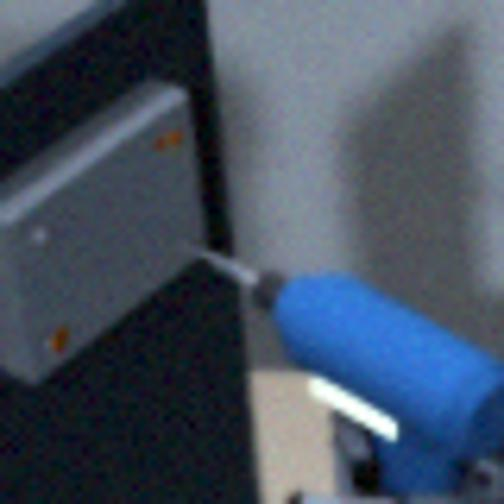

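Emit:
move(
  target=[
    [0,0,0,0,0,0,1,1,1,1,1,1,0,-0.8,-0.00116,-0.00163,0,0,0,0,-0.98,-0.98,-1,-0.96,-0.96,-1,1,-0.5],
    [0,0,0,0,0,0,1,1,1,1,1,1,0,-0.8,-0.00211,-0.00096,-0.00117,0,0,0,-0.98,-0.98,-1,-0.96,-0.96,-1,1,-0.5],
  ],
  speed=0.01,
  cameras=[],
)

Emit:
move(
  target=[0,0,0,0,0,0,1,1,1,1,1,1,0,-0.8,0.0058,0.0082,0,0,0,0,-0.98,-0.98,-1,-0.96,-0.96,-1,1,-0.5],
  speed=0.004,
  stop_force=14,
  cameras=[],
)

Scene clock: 156.50 s.
left_arm: end_effector_position=(+0.6576, +0.6204, +0.4195) hand_measured=(+1.000, +1.000, +1.000, +1.000, +1.000, +1.000) hand_load_n=(+0.0, +0.0, +0.0, +0.0, -0.5, +0.0) hand_stopped_by=(target, target, target, target, target, target) hand_force_limit=0.00 hand_speed=-0.80 end_effector_quat_wxyz=(+0.213, +0.468, +0.850, -0.115) end_effector_velocity=(+0.000, +0.000, +0.000) end_effector_angular_velocity=(+0.000, +0.001, +0.000) | right_arm: end_effector_position=(+0.8287, +0.2746, +0.3682) hand_measured=(-0.892, -0.882, -0.738, -0.876, +0.062, -1.000) hand_load_n=(+11.5, +9.5, +10.5, +12.0, +16.5, +2.5) hand_stopped_by=(force, force, force, force, force, target) hand_force_limit=1.00 hand_speed=-0.50 end_effector_quat_wxyz=(+0.632, -0.319, +0.631, +0.318) end_effector_velocity=(+0.000, +0.000, +0.001) end_effector_angular_velocity=(+0.000, +0.000, +0.000)
Joint positions: left_arm=[-0.066 -1.282 1.445 1.115 1.968 -0.655] | right_arm=[0.638 -0.832 1.145 -0.314 1.335 -1.572]
Joint velocities: left_arm=[0 0 0 0.001 0 0] | right_arm=[0 -0.001 0 0 0 0]
Joint torques (N m): left_arm=[-8.87 -46.65 -42.04 3.79 0.38 -3.03] | right_arm=[14.29 -110.82 -44.77 -6.08 2.49 1.89]
Wrist force (N): left_arm=[0.0 0.0 -0.3] | right_arm=[12.0 0.8 0.0]
Wrist torque (N m): left_arm=[0.05 -0.01 0.04] | right_arm=[-0.07 -0.66 0.24]
Wrist force, peak (N): left_arm=[0.3 -0.2 -1.0] | right_arm=[16.1 3.8 -19.5]
Hand target: left_arm +0.6576, +0.6204, +0.4195; +0.213, +0.468, +0.850, -0.115 | right_arm +0.8287, +0.2746, +0.3681; +0.632, -0.319, +0.631, +0.318
Off the commanded pose: left_arm 0.000 m, 0 deg | right_arm 0.000 m, 0 deg.
move: done
No camera images: "cameras" was empty.

Scene clock: 157.80 s.
left_arm: end_effector_position=(+0.6576, +0.6204, +0.4195) hand_measured=(+1.000, +1.000, +1.000, +1.000, +1.000, +1.000) hand_load_n=(+0.0, +0.0, +0.0, +0.0, +0.0, +0.0) hand_stopped_by=(target, target, target, target, target, target) hand_force_limit=0.00 hand_speed=-0.80 end_effector_quat_wxyz=(+0.213, +0.468, +0.850, -0.115) end_effector_velocity=(+0.000, +0.001, +0.000) end_effector_angular_velocity=(+0.000, +0.000, +0.001) | right_arm: end_effector_position=(+0.8294, +0.2757, +0.3682) hand_measured=(-0.892, -0.882, -0.738, -0.876, +0.062, -1.000) hand_load_n=(+12.5, +10.0, +10.0, +11.5, +17.0, +2.0) hand_stopped_by=(force, force, force, force, force, target) hand_force_limit=1.00 hand_speed=-0.50 end_effector_quat_wxyz=(+0.632, -0.319, +0.631, +0.318) end_effector_velocity=(+0.000, +0.000, +0.002) end_effector_angular_velocity=(+0.001, -0.001, +0.000)
Joint positions: left_arm=[-0.066 -1.282 1.445 1.115 1.968 -0.655] | right_arm=[0.638 -0.83 1.141 -0.312 1.336 -1.572]
Joint velocities: left_arm=[0.001 0 0 -0.001 0 0] | right_arm=[0 -0.002 0 0 0 0]
Joint torques (N m): left_arm=[-9.55 -46.27 -41.28 3.21 0.58 -3.1] | right_arm=[-3.38 -122.48 -47.95 -3.97 -0.06 1.5]
Wrist force (N): left_arm=[0.3 -0.5 -0.2] | right_arm=[9.1 1.0 -7.7]
Wrist torque (N m): left_arm=[-0.03 -0.06 0.04] | right_arm=[0.27 -1.13 0.12]
Wrist force, peak (N): left_arm=[0.5 -0.6 -0.5] | right_arm=[10.4 1.1 -21.9]
Hand target: left_arm +0.6576, +0.6204, +0.4195; +0.213, +0.468, +0.850, -0.115 | right_arm +0.8294, +0.2757, +0.3682; +0.632, -0.319, +0.631, +0.318
Off the commanded pose: left_arm 0.000 m, 0 deg | right_arm 0.005 m, 0 deg.
move: contact (right_arm)
No camera images: "cameras" was empty.

Emit:
move(
  target=[0,0,0,0,0,0,1,1,1,1,1,1,0,-0.8,0.0058,0.0082,0,0,0,0,-0.98,-0.98,-1,-0.96,-0.96,-1,1,-0.5],
  speed=0.004,
  stop_force=18,
  zero=false,
  cameras=[],
)

Emit:
wait(
  seconds=0.5,
  cameras=[],
)

Scene clock: 158.67 s.
left_arm: end_effector_position=(+0.6576, +0.6204, +0.4195) hand_measured=(+1.000, +1.000, +1.000, +1.000, +1.000, +1.000) hand_load_n=(+0.0, +0.0, +0.0, +0.0, +0.0, +0.0) hand_stopped_by=(target, target, target, target, target, target) hand_force_limit=0.00 hand_speed=-0.80 end_effector_quat_wxyz=(+0.213, +0.468, +0.850, -0.115) end_effector_velocity=(+0.000, +0.000, +0.000) end_effector_angular_velocity=(+0.000, +0.000, -0.001) | right_arm: end_effector_position=(+0.8295, +0.2758, +0.3682) hand_measured=(-0.892, -0.882, -0.738, -0.876, +0.062, -1.000) hand_load_n=(+12.0, +9.5, +10.0, +11.5, +17.0, +1.5) hand_stopped_by=(force, force, force, force, force, target) hand_force_limit=1.00 hand_speed=-0.50 end_effector_quat_wxyz=(+0.632, -0.319, +0.631, +0.318) end_effector_velocity=(+0.000, +0.000, +0.000) end_effector_angular_velocity=(+0.000, +0.000, +0.000)
Joint positions: left_arm=[-0.066 -1.282 1.445 1.115 1.968 -0.655] | right_arm=[0.638 -0.829 1.141 -0.312 1.336 -1.572]
Joint velocities: left_arm=[0 0 0 0 0 0] | right_arm=[0 0 0 0 0 0]
Joint torques (N m): left_arm=[-11.01 -49.28 -41.59 4.12 0.9 -2.14] | right_arm=[0.62 -118.54 -48.7 -5.2 0.94 1.41]
Wrist force (N): left_arm=[0.4 -0.3 -0.6] | right_arm=[11.3 1.6 -12.0]
Wrist torque (N m): left_arm=[0.02 -0.07 0.06] | right_arm=[0.35 -1.08 0.14]
Wrist force, peak (N): left_arm=[0.5 -0.6 -0.6] | right_arm=[12.5 2.0 -23.9]
Hand target: left_arm +0.6576, +0.6204, +0.4195; +0.213, +0.468, +0.850, -0.115 | right_arm +0.8295, +0.2758, +0.3682; +0.632, -0.319, +0.631, +0.318
Off the commanded pose: left_arm 0.000 m, 0 deg | right_arm 0.006 m, 0 deg.
move: contact (right_arm)
No camera images: "cameras" was empty.

Scene clock: 159.17 s.
left_arm: end_effector_position=(+0.6576, +0.6204, +0.4195) hand_measured=(+1.000, +1.000, +1.000, +1.000, +1.000, +1.000) hand_load_n=(+0.0, +0.0, +0.0, +0.0, +0.0, +0.0) hand_stopped_by=(target, target, target, target, target, target) hand_force_limit=0.00 hand_speed=-0.80 end_effector_quat_wxyz=(+0.213, +0.468, +0.850, -0.115) end_effector_velocity=(+0.000, -0.001, +0.000) end_effector_angular_velocity=(+0.001, +0.000, -0.003) | right_arm: end_effector_position=(+0.8295, +0.2758, +0.3682) hand_measured=(-0.892, -0.882, -0.738, -0.876, +0.062, -1.000) hand_load_n=(+12.0, +9.5, +10.0, +11.5, +17.0, +2.0) hand_stopped_by=(force, force, force, force, force, target) hand_force_limit=1.00 hand_speed=-0.50 end_effector_quat_wxyz=(+0.632, -0.319, +0.631, +0.318) end_effector_velocity=(+0.000, +0.000, -0.002) end_effector_angular_velocity=(-0.001, +0.001, +0.000)
Joint positions: left_arm=[-0.066 -1.282 1.445 1.115 1.968 -0.655] | right_arm=[0.638 -0.829 1.141 -0.312 1.336 -1.572]
Joint velocities: left_arm=[-0.001 0 0 0 0 0.002] | right_arm=[0 0.001 0 0 0 0]
Joint torques (N m): left_arm=[-8.48 -47.42 -42.93 3.99 0.76 -2.97] | right_arm=[0.29 -113.82 -46.59 -4.14 1.13 1.4]
Wrist force (N): left_arm=[0.3 -0.4 -0.5] | right_arm=[10.6 1.7 -11.8]
Wrist torque (N m): left_arm=[0.00 -0.05 0.05] | right_arm=[0.36 -0.97 0.11]
Wrist force, peak (N): left_arm=[0.2 -0.4 -0.8] | right_arm=[12.2 1.3 -16.4]
Hand target: left_arm +0.6576, +0.6204, +0.4195; +0.213, +0.468, +0.850, -0.115 | right_arm +0.8295, +0.2758, +0.3682; +0.632, -0.319, +0.631, +0.318
Off the commanded pose: left_arm 0.000 m, 0 deg | right_arm 0.006 m, 0 deg.
wait: 0.50 s; at rest by 0.17 s
No camera images: "cameras" was empty.

Emit:
move(
  target=[
    [0,0,0,0,0,0,1,1,1,1,1,1,0,-0.8,-0.00116,-0.00163,0,0,0,0,-0.98,-0.98,-1,-0.96,-0.96,-1,1,-0.5],
    [0,0,0,0,0,0,1,1,1,1,1,1,0,-0.8,-0.00157,-0.00134,0.0005,0,0,0,-0.98,-0.98,-1,-0.96,-0.96,-1,1,-0.5],
  ],
  speed=0.01,
  cameras=[],
)

Emit:
move(
  target=[0,0,0,0,0,0,1,1,1,1,1,1,0,-0.8,0.0058,0.0082,0,0,0,0,-0.98,-0.98,-1,-0.96,-0.96,-1,1,-0.5],
  speed=0.004,
  stop_force=18,
  cameras=[],
)

Scene clock: 160.23 s.
left_arm: end_effector_position=(+0.6576, +0.6204, +0.4195) hand_measured=(+1.000, +1.000, +1.000, +1.000, +1.000, +1.000) hand_load_n=(+0.0, +0.0, +0.0, +0.0, +0.0, +0.0) hand_stopped_by=(target, target, target, target, target, target) hand_force_limit=0.00 hand_speed=-0.80 end_effector_quat_wxyz=(+0.213, +0.468, +0.850, -0.115) end_effector_velocity=(+0.000, +0.001, -0.001) end_effector_angular_velocity=(+0.000, +0.002, +0.001) | right_arm: end_effector_position=(+0.8286, +0.2749, +0.3685) hand_measured=(-0.892, -0.882, -0.738, -0.876, +0.062, -1.000) hand_load_n=(+12.0, +9.5, +10.0, +12.0, +17.0, +2.0) hand_stopped_by=(force, force, force, force, force, target) hand_force_limit=1.00 hand_speed=-0.50 end_effector_quat_wxyz=(+0.632, -0.319, +0.631, +0.318) end_effector_velocity=(-0.001, +0.000, +0.002) end_effector_angular_velocity=(+0.000, -0.001, +0.000)
Joint positions: left_arm=[-0.066 -1.282 1.445 1.115 1.968 -0.655] | right_arm=[0.638 -0.832 1.144 -0.313 1.336 -1.572]
Joint velocities: left_arm=[0.001 0.001 0 0 -0.001 -0.001] | right_arm=[0 -0.001 -0.001 0.001 0 0]
Joint torques (N m): left_arm=[-10.28 -45.55 -42.1 3.59 0.1 -2.4] | right_arm=[12.94 -129.07 -55.06 -2.18 2.31 1.3]
Wrist force (N): left_arm=[0.3 -0.3 -0.5] | right_arm=[11.9 1.1 -0.5]
Wrist torque (N m): left_arm=[0.02 -0.05 0.05] | right_arm=[-0.01 -0.63 0.24]
Wrist force, peak (N): left_arm=[0.8 0.1 -0.6] | right_arm=[12.6 1.5 -16.3]
Hand target: left_arm +0.6576, +0.6204, +0.4195; +0.213, +0.468, +0.850, -0.115 | right_arm +0.8285, +0.2750, +0.3685; +0.632, -0.319, +0.631, +0.318
Off the commanded pose: left_arm 0.000 m, 0 deg | right_arm 0.000 m, 0 deg.
move: done
No camera images: "cameras" was empty.

Scene clock: 161.33 s.
left_arm: end_effector_position=(+0.6576, +0.6204, +0.4195) hand_measured=(+1.000, +1.000, +1.000, +1.000, +1.000, +1.000) hand_load_n=(+0.0, +0.0, +0.0, +0.0, +0.0, +0.0) hand_stopped_by=(target, target, target, target, target, target) hand_force_limit=0.00 hand_speed=-0.80 end_effector_quat_wxyz=(+0.213, +0.468, +0.850, -0.115) end_effector_velocity=(+0.000, +0.001, +0.000) end_effector_angular_velocity=(+0.001, +0.000, +0.000) | right_arm: end_effector_position=(+0.8292, +0.2760, +0.3686) hand_measured=(-0.892, -0.882, -0.738, -0.876, +0.062, -1.000) hand_load_n=(+11.5, +9.0, +9.5, +11.5, +17.0, +2.0) hand_stopped_by=(force, force, force, force, force, target) hand_force_limit=1.00 hand_speed=-0.50 end_effector_quat_wxyz=(+0.632, -0.319, +0.631, +0.318) end_effector_velocity=(+0.000, +0.000, +0.000) end_effector_angular_velocity=(+0.000, +0.000, +0.000)
Joint positions: left_arm=[-0.066 -1.282 1.445 1.115 1.968 -0.655] | right_arm=[0.639 -0.83 1.141 -0.311 1.336 -1.572]
Joint velocities: left_arm=[0.001 0 0 0 -0.001 0] | right_arm=[0 0 0 0 0 0]
Joint torques (N m): left_arm=[-11.99 -45.99 -41.42 3.43 0.53 -2.38] | right_arm=[-2.35 -122.81 -51.35 -5.62 -0.04 1.56]
Wrist force (N): left_arm=[0.1 0.0 -0.6] | right_arm=[12.5 1.4 -14.0]
Wrist torque (N m): left_arm=[0.06 -0.01 0.05] | right_arm=[0.52 -1.02 0.22]
Wrist force, peak (N): left_arm=[0.4 -0.2 -0.9] | right_arm=[13.8 0.6 -26.8]
Hand target: left_arm +0.6576, +0.6204, +0.4195; +0.213, +0.468, +0.850, -0.115 | right_arm +0.8292, +0.2759, +0.3686; +0.632, -0.319, +0.631, +0.318
Off the commanded pose: left_arm 0.000 m, 0 deg | right_arm 0.005 m, 0 deg.
move: contact (right_arm)
No camera images: "cameras" was empty.

Emit:
move(
  target=[0,0,0,0,0,0,1,1,1,1,1,1,0,-0.8,0,0,0.0025,0,0,0,-0.98,-0.98,-1,-0.96,-0.96,-1,1,-0.5],
  speed=0.01,
  cameras=[],
)

Scene clock: 162.20 s.
left_arm: end_effector_position=(+0.6576, +0.6204, +0.4195) hand_measured=(+1.000, +1.000, +1.000, +1.000, +1.000, +1.000) hand_load_n=(+0.0, +0.0, +0.0, +0.0, +0.0, +0.0) hand_stopped_by=(target, target, target, target, target, target) hand_force_limit=0.00 hand_speed=-0.80 end_effector_quat_wxyz=(+0.213, +0.468, +0.850, -0.115) end_effector_velocity=(+0.000, +0.000, +0.000) end_effector_angular_velocity=(+0.000, -0.001, +0.001) | right_arm: end_effector_position=(+0.8292, +0.2760, +0.3700) hand_measured=(-0.892, -0.882, -0.738, -0.876, +0.062, -1.000) hand_load_n=(+9.5, +8.0, +9.0, +11.0, +17.5, +2.0) hand_stopped_by=(force, force, force, force, force, target) hand_force_limit=1.00 hand_speed=-0.50 end_effector_quat_wxyz=(+0.632, -0.319, +0.631, +0.318) end_effector_velocity=(+0.000, +0.000, +0.001) end_effector_angular_velocity=(+0.002, -0.002, +0.000)
Joint positions: left_arm=[-0.066 -1.282 1.445 1.115 1.968 -0.655] | right_arm=[0.639 -0.83 1.139 -0.309 1.336 -1.572]
Joint velocities: left_arm=[0.001 0 0 0 0 0] | right_arm=[0 -0.001 0 -0.002 0 0]
Joint torques (N m): left_arm=[-11.02 -45.52 -42.23 3.68 0.35 -2.38] | right_arm=[-15 -137.19 -65.32 -11.27 0.52 1.38]
Wrist force (N): left_arm=[0.2 0.0 -0.2] | right_arm=[24.3 3.9 -23.2]
Wrist torque (N m): left_arm=[0.04 -0.05 0.06] | right_arm=[0.64 -0.72 0.47]
Wrist force, peak (N): left_arm=[0.6 -0.1 -0.7] | right_arm=[26.9 1.7 -38.4]
Hand target: left_arm +0.6576, +0.6204, +0.4195; +0.213, +0.468, +0.850, -0.115 | right_arm +0.8292, +0.2759, +0.3701; +0.632, -0.319, +0.631, +0.318
Off the commanded pose: left_arm 0.000 m, 0 deg | right_arm 0.000 m, 0 deg.
move: done
No camera images: "cameras" was empty.

Emit:
move(
  target=[0,0,0,0,0,0,1,1,1,1,1,1,0,-0.8,0,0,-0.0025,0,0,0,-0.98,-0.98,-1,-0.96,-0.96,-1,1,-0.5],
  speed=0.02,
  cameras=[],
)

Emit:
move(
  target=[0,0,0,0,0,0,1,1,1,1,1,1,0,-0.8,0.0058,0.0082,0,0,0,0,-0.98,-0.98,-1,-0.96,-0.96,-1,1,-0.5],
  speed=0.004,
  stop_force=16,
  cameras=[],
)

Emit:
wait(
  seconds=1.0,
  cameras=["cam_left_wrist"],
)

Emit:
zoom_image(
  camera="cam_left_wrist",
  region=[270, 310, 370, 410],
)

Scene clock: 163.27 s.
left_arm: end_effector_position=(+0.6576, +0.6204, +0.4195) hand_measured=(+1.000, +1.000, +1.000, +1.000, +1.000, +1.000) hand_load_n=(+0.0, +0.0, +0.0, +0.0, +0.0, +0.0) hand_stopped_by=(target, target, target, target, target, target) hand_force_limit=0.00 hand_speed=-0.80 end_effector_quat_wxyz=(+0.213, +0.468, +0.850, -0.115) end_effector_velocity=(+0.000, +0.000, +0.000) end_effector_angular_velocity=(+0.000, -0.001, -0.001) | right_arm: end_effector_position=(+0.8292, +0.2760, +0.3687) hand_measured=(-0.892, -0.882, -0.738, -0.876, +0.062, -1.000) hand_load_n=(+9.5, +7.5, +8.5, +11.0, +17.5, +2.0) hand_stopped_by=(force, force, force, force, force, target) hand_force_limit=1.00 hand_speed=-0.50 end_effector_quat_wxyz=(+0.632, -0.319, +0.631, +0.318) end_effector_velocity=(+0.000, +0.000, -0.001) end_effector_angular_velocity=(-0.001, +0.001, +0.000)
Joint positions: left_arm=[-0.066 -1.282 1.445 1.115 1.968 -0.655] | right_arm=[0.639 -0.83 1.141 -0.311 1.336 -1.572]
Joint velocities: left_arm=[0 0 0 0 0 0.001] | right_arm=[0 0 0 0.001 0 0]
Joint torques (N m): left_arm=[-13.01 -47.94 -42.8 3.51 0.92 -2.4] | right_arm=[-16.57 -108.23 -47.75 -3.78 3.6 1.33]
Wrist force (N): left_arm=[0.1 0.0 -0.6] | right_arm=[9.5 4.6 -14.6]
Wrist torque (N m): left_arm=[0.06 -0.02 0.04] | right_arm=[0.20 -1.29 -0.07]
Wrist force, peak (N): left_arm=[0.4 -0.4 -0.7] | right_arm=[26.5 4.4 -39.9]
Hand target: left_arm +0.6576, +0.6204, +0.4195; +0.213, +0.468, +0.850, -0.115 | right_arm +0.8292, +0.2759, +0.3686; +0.632, -0.319, +0.631, +0.318
Off the commanded pose: left_arm 0.000 m, 0 deg | right_arm 0.000 m, 0 deg.
move: done
No camera images: "cameras" was empty.

Scene clock: 164.50 s.
left_arm: end_effector_position=(+0.6576, +0.6204, +0.4195) hand_measured=(+1.000, +1.000, +1.000, +1.000, +1.000, +1.000) hand_load_n=(+0.0, +0.0, +0.0, +0.0, +0.0, +0.0) hand_stopped_by=(target, target, target, target, target, target) hand_force_limit=0.00 hand_speed=-0.80 end_effector_quat_wxyz=(+0.213, +0.468, +0.850, -0.115) end_effector_velocity=(+0.000, -0.001, +0.000) end_effector_angular_velocity=(+0.000, -0.001, -0.001) | right_arm: end_effector_position=(+0.8297, +0.2764, +0.3684) hand_measured=(-0.892, -0.882, -0.738, -0.876, +0.062, -1.000) hand_load_n=(+11.0, +7.5, +6.0, +11.0, +18.5, +0.5) hand_stopped_by=(force, force, force, force, force, target) hand_force_limit=1.00 hand_speed=-0.50 end_effector_quat_wxyz=(+0.632, -0.319, +0.631, +0.318) end_effector_velocity=(+0.000, +0.000, +0.001) end_effector_angular_velocity=(+0.001, -0.002, +0.000)
Joint positions: left_arm=[-0.066 -1.282 1.445 1.115 1.968 -0.655] | right_arm=[0.639 -0.828 1.139 -0.31 1.336 -1.572]
Joint velocities: left_arm=[-0.001 0 0 -0.001 0 0.001] | right_arm=[0 -0.001 0 -0.001 0 0]
Joint torques (N m): left_arm=[-13.06 -49.09 -42.25 3.32 0.2 -3.08] | right_arm=[-19.49 -116.1 -56.84 -8.05 1.64 1.44]
Wrist force (N): left_arm=[0.3 -0.3 -0.3] | right_arm=[15.3 7.0 -18.6]
Wrist torque (N m): left_arm=[0.00 -0.07 0.06] | right_arm=[0.24 -1.23 0.02]
Wrist force, peak (N): left_arm=[0.8 0.0 -0.7] | right_arm=[17.2 6.7 -39.8]
Hand target: left_arm +0.6576, +0.6204, +0.4195; +0.213, +0.468, +0.850, -0.115 | right_arm +0.8297, +0.2764, +0.3684; +0.632, -0.319, +0.631, +0.318
Off the commanded pose: left_arm 0.000 m, 0 deg | right_arm 0.005 m, 0 deg.
move: contact (right_arm)
No camera images: "cameras" was empty.

Scene clock: 165.50 s.
left_arm: end_effector_position=(+0.6576, +0.6204, +0.4195) hand_measured=(+1.000, +1.000, +1.000, +1.000, +1.000, +1.000) hand_load_n=(+0.0, +0.0, +0.0, +0.0, -0.5, +0.0) hand_stopped_by=(target, target, target, target, target, target) hand_force_limit=0.00 hand_speed=-0.80 end_effector_quat_wxyz=(+0.213, +0.468, +0.850, -0.115) end_effector_velocity=(+0.000, +0.000, +0.000) end_effector_angular_velocity=(+0.001, +0.000, -0.001) | right_arm: end_effector_position=(+0.8297, +0.2764, +0.3684) hand_measured=(-0.892, -0.882, -0.738, -0.876, +0.062, -1.000) hand_load_n=(+11.0, +7.5, +6.0, +11.0, +18.5, +0.5) hand_stopped_by=(force, force, force, force, force, target) hand_force_limit=1.00 hand_speed=-0.50 end_effector_quat_wxyz=(+0.632, -0.319, +0.631, +0.318) end_effector_velocity=(+0.000, +0.000, -0.001) end_effector_angular_velocity=(-0.001, +0.001, +0.000)
Joint positions: left_arm=[-0.066 -1.282 1.445 1.115 1.968 -0.655] | right_arm=[0.639 -0.828 1.139 -0.31 1.336 -1.572]
Joint velocities: left_arm=[-0.001 0 0 0 -0.001 0] | right_arm=[0 0.001 0 0.001 0 0]
Joint torques (N m): left_arm=[-13.24 -45.99 -41.82 2.91 0.14 -2.74] | right_arm=[-17.55 -116.51 -57.78 -7.52 1.53 1.52]
Wrist force (N): left_arm=[0.4 -0.4 -0.9] | right_arm=[15.7 7.0 -20.7]
Wrist torque (N m): left_arm=[0.02 -0.05 0.05] | right_arm=[0.29 -0.86 -0.09]
Wrist force, peak (N): left_arm=[0.4 -0.4 -0.9] | right_arm=[18.0 6.3 -30.7]
Hand target: left_arm +0.6576, +0.6204, +0.4195; +0.213, +0.468, +0.850, -0.115 | right_arm +0.8297, +0.2764, +0.3684; +0.632, -0.319, +0.631, +0.318
Off the commanded pose: left_arm 0.000 m, 0 deg | right_arm 0.005 m, 0 deg.
wait: 1.00 s; at rest by 0.17 s
Images, in order (width x height): cam_left_wrist 672x504.

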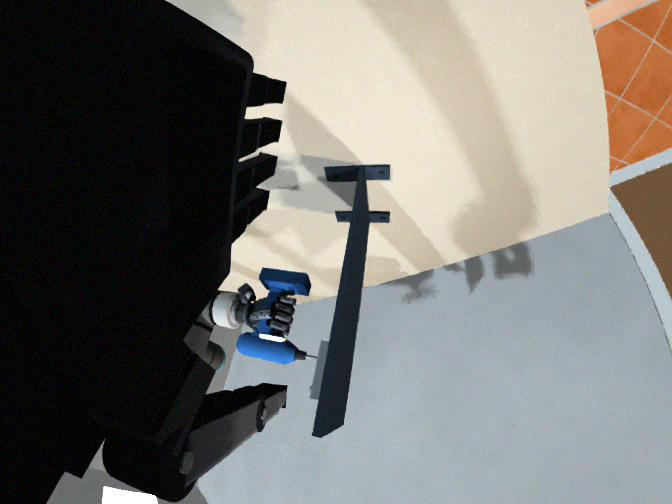

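Scaled by 5.040 from the camera's 672x504 image, which has a finer 960x720 frame.

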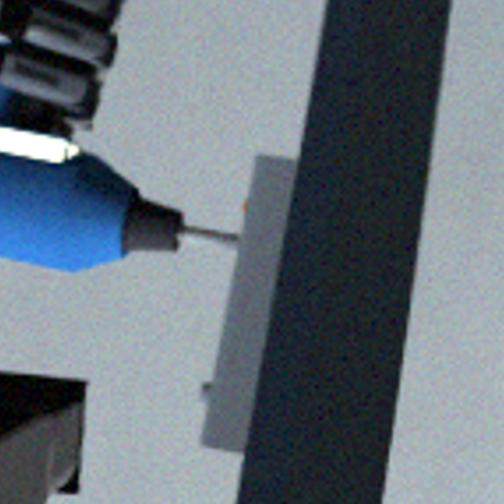

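Emit:
move(
  target=[
    [0,0,0,0,0,0,1,1,1,1,1,1,0,-0.8,0,0,0,0,0,0,-0.98,-0.98,-1,-0.55,-0.96,-1,1,-0.5],
  ],
  speed=0.02,
  cameras=[],
)

Emit:
move(
  target=[
    [0,0,0,0,0,0,1,1,1,1,1,1,0,-0.8,-0.0154,-0.0218,0,0,0,0,-0.98,-0.98,-1,-0.55,-0.96,-1,1,-0.5],
  ],
  speed=0.03,
  cameras=["cam_high"],
)

Emit:
zoom_image(
  camera="cam_high",
  region=[410, 140, 480, 210],
)

Scene clock: 168.53 s.
left_arm: end_effector_position=(+0.6576, +0.6204, +0.4195) hand_measured=(+1.000, +1.000, +1.000, +1.000, +1.000, +1.000) hand_load_n=(+0.0, +0.0, +0.0, +0.0, +0.0, +0.0) hand_stopped_by=(target, target, target, target, target, target) hand_force_limit=0.00 hand_speed=-0.80 end_effector_quat_wxyz=(+0.213, +0.468, +0.850, -0.115) end_effector_velocity=(+0.000, +0.000, +0.000) end_effector_angular_velocity=(+0.000, +0.001, +0.002) | right_arm: end_effector_position=(+0.8297, +0.2764, +0.3684) hand_measured=(-0.892, -0.882, -0.738, -0.550, +0.062, -1.000) hand_load_n=(+10.5, +7.5, +6.0, +0.0, +18.5, +0.5) hand_stopped_by=(force, force, force, target, force, target) hand_force_limit=1.00 hand_speed=-0.50 end_effector_quat_wxyz=(+0.632, -0.319, +0.631, +0.318) end_effector_velocity=(+0.000, +0.000, +0.002) end_effector_angular_velocity=(+0.001, -0.001, +0.000)
Joint positions: left_arm=[-0.066 -1.282 1.445 1.115 1.968 -0.655] | right_arm=[0.639 -0.828 1.139 -0.31 1.336 -1.572]
Joint velocities: left_arm=[0 0 0 0 0 -0.002] | right_arm=[0 -0.001 0 0 0 0]
Joint torques (N m): left_arm=[-9.79 -46.74 -40.54 3.55 0.61 -2.71] | right_arm=[-10.63 -118.88 -57.37 -7.42 2.02 1.42]
Wrist force (N): left_arm=[0.2 -0.5 -0.5] | right_arm=[18.2 2.5 -35.4]
Wrist torque (N m): left_arm=[-0.02 -0.03 0.04] | right_arm=[1.20 -1.67 0.39]
Wrist force, peak (N): left_arm=[0.7 -0.3 -0.8] | right_arm=[18.3 2.5 -35.9]
Hand target: left_arm +0.6576, +0.6204, +0.4195; +0.213, +0.468, +0.850, -0.115 | right_arm +0.8297, +0.2764, +0.3684; +0.632, -0.319, +0.631, +0.318
Off the commanded pose: left_arm 0.000 m, 0 deg | right_arm 0.000 m, 0 deg.
move: done
No camera images: "cameras" was empty.

Scene clock: 169.37 s.
left_arm: end_effector_position=(+0.6576, +0.6204, +0.4195) hand_measured=(+1.000, +1.000, +1.000, +1.000, +1.000, +1.000) hand_load_n=(+0.0, +0.0, +0.0, +0.0, +0.0, +0.0) hand_stopped_by=(target, target, target, target, target, target) hand_force_limit=0.00 hand_speed=-0.80 end_effector_quat_wxyz=(+0.213, +0.468, +0.850, -0.115) end_effector_velocity=(+0.000, -0.001, +0.000) end_effector_angular_velocity=(+0.000, +0.000, -0.001) | right_arm: end_effector_position=(+0.8205, +0.2632, +0.3685) hand_measured=(-0.892, -0.882, -0.738, -0.550, +0.062, -1.000) hand_load_n=(+9.0, +8.0, +7.5, +0.0, +17.0, +3.0) hand_stopped_by=(force, force, force, target, force, target) hand_force_limit=1.00 hand_speed=-0.50 end_effector_quat_wxyz=(+0.632, -0.319, +0.631, +0.318) end_effector_velocity=(+0.001, +0.001, +0.000) end_effector_angular_velocity=(+0.000, +0.001, +0.000)
Joint positions: left_arm=[-0.066 -1.282 1.445 1.115 1.968 -0.655] | right_arm=[0.634 -0.856 1.187 -0.331 1.332 -1.572]
Joint velocities: left_arm=[-0.001 0.001 0 0 0 0] | right_arm=[0 0.002 -0.003 0.002 0 0]
Joint torques (N m): left_arm=[-11.47 -46.78 -40.77 3.24 0.38 -2.74] | right_arm=[-2.4 -108.99 -54.52 -1.34 0.45 1.4]
Wrist force (N): left_arm=[0.3 -0.5 -0.4] | right_arm=[11.6 1.1 -0.4]
Wrist torque (N m): left_arm=[-0.02 -0.06 0.05] | right_arm=[0.00 -0.59 0.23]
Wrist force, peak (N): left_arm=[0.7 -0.2 -0.8] | right_arm=[17.9 2.6 -35.6]
Hand target: left_arm +0.6576, +0.6204, +0.4195; +0.213, +0.468, +0.850, -0.115 | right_arm +0.8205, +0.2633, +0.3684; +0.632, -0.319, +0.631, +0.318
Off the commanded pose: left_arm 0.000 m, 0 deg | right_arm 0.000 m, 0 deg.
move: done
Images, in order (width x height): cam_high 896x504.

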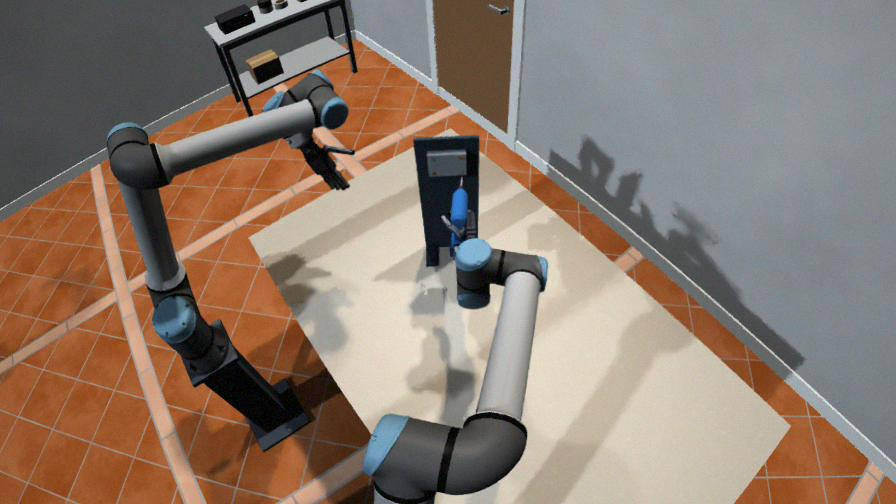

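Scaled by 7.200.

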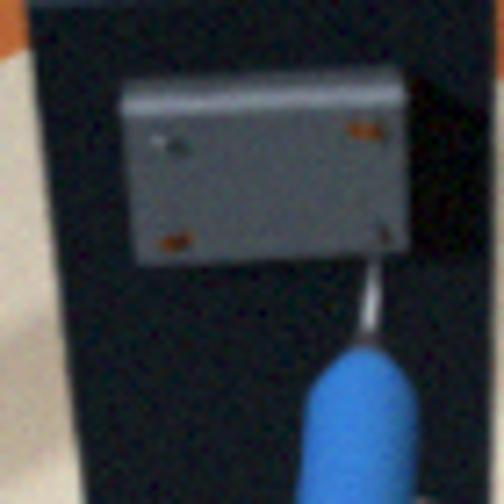

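Emit:
move(
  target=[0,0,0,0,0,0,1,1,1,1,1,1,0,-0.8,-0.1224,0.0867,0.1,0,0,0,-0.98,-0.98,-1,-0.55,-0.96,-1,1,-0.5],
  speed=0.07,
  cameras=["cam_high"],
)

Emit:
zoom_image(
  camera="cam_high",
  region=[410, 140, 480, 210],
)

Scene clock: 171.30 s.
left_arm: end_effector_position=(+0.6576, +0.6204, +0.4195) hand_measured=(+1.000, +1.000, +1.000, +1.000, +1.000, +1.000) hand_load_n=(+0.0, +0.0, +0.0, +0.0, +0.0, +0.0) hand_stopped_by=(target, target, target, target, target, target) hand_force_limit=0.00 hand_speed=-0.80 end_effector_quat_wxyz=(+0.213, +0.468, +0.850, -0.115) end_effector_velocity=(+0.000, +0.000, +0.000) end_effector_angular_velocity=(+0.000, -0.001, +0.000) | right_arm: end_effector_position=(+0.7468, +0.3153, +0.4286) hand_measured=(-0.892, -0.882, -0.738, -0.550, +0.062, -1.000) hand_load_n=(+8.5, +8.0, +7.5, +0.0, +16.5, +3.0) hand_stopped_by=(force, force, force, target, force, target) hand_force_limit=1.00 hand_speed=-0.50 end_effector_quat_wxyz=(+0.632, -0.319, +0.631, +0.318) end_effector_velocity=(+0.002, -0.002, +0.000) end_effector_angular_velocity=(+0.002, -0.003, +0.000)
Joint positions: left_arm=[-0.066 -1.282 1.445 1.115 1.968 -0.655] | right_arm=[0.728 -0.891 1.138 -0.247 1.426 -1.572]
Joint velocities: left_arm=[0 0 0 -0.001 0.001 0] | right_arm=[-0.003 -0.001 0.003 -0.006 -0.004 0]
Joint torques (N m): left_arm=[-8.62 -46.17 -39.59 3.38 0.55 -3.14] | right_arm=[-14.22 -108.41 -45 -6.36 -1.27 -1.82]
Wrist force (N): left_arm=[0.3 -0.4 -0.3] | right_arm=[11.9 1.0 -0.2]
Wrist torque (N m): left_arm=[-0.01 -0.06 0.05] | right_arm=[-0.01 -0.64 0.25]
Wrist force, peak (N): left_arm=[0.6 -0.5 -0.9] | right_arm=[13.2 -0.5 -0.1]
Hand target: left_arm +0.6576, +0.6204, +0.4195; +0.213, +0.468, +0.850, -0.115 | right_arm +0.7470, +0.3152, +0.4283; +0.632, -0.319, +0.631, +0.318
Off the commanded pose: left_arm 0.000 m, 0 deg | right_arm 0.000 m, 0 deg.
move: done
Images, in order (width x height): cam_high 896x504.

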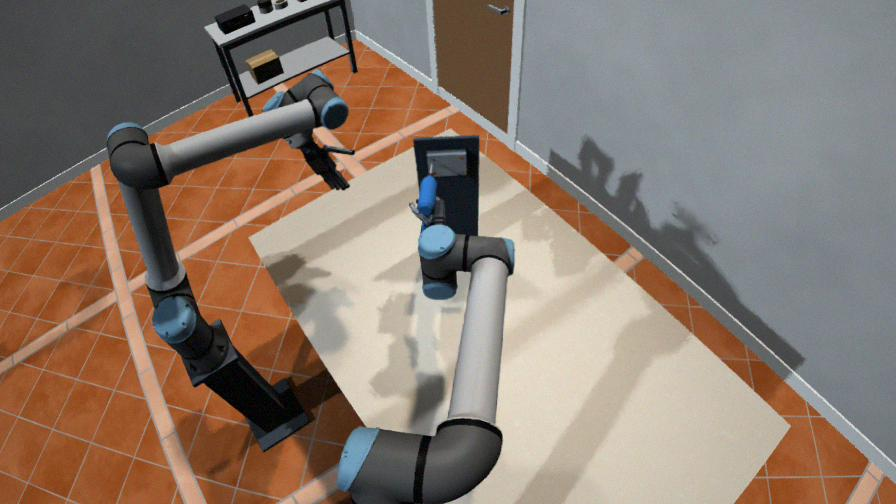

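Scaled by 7.200.

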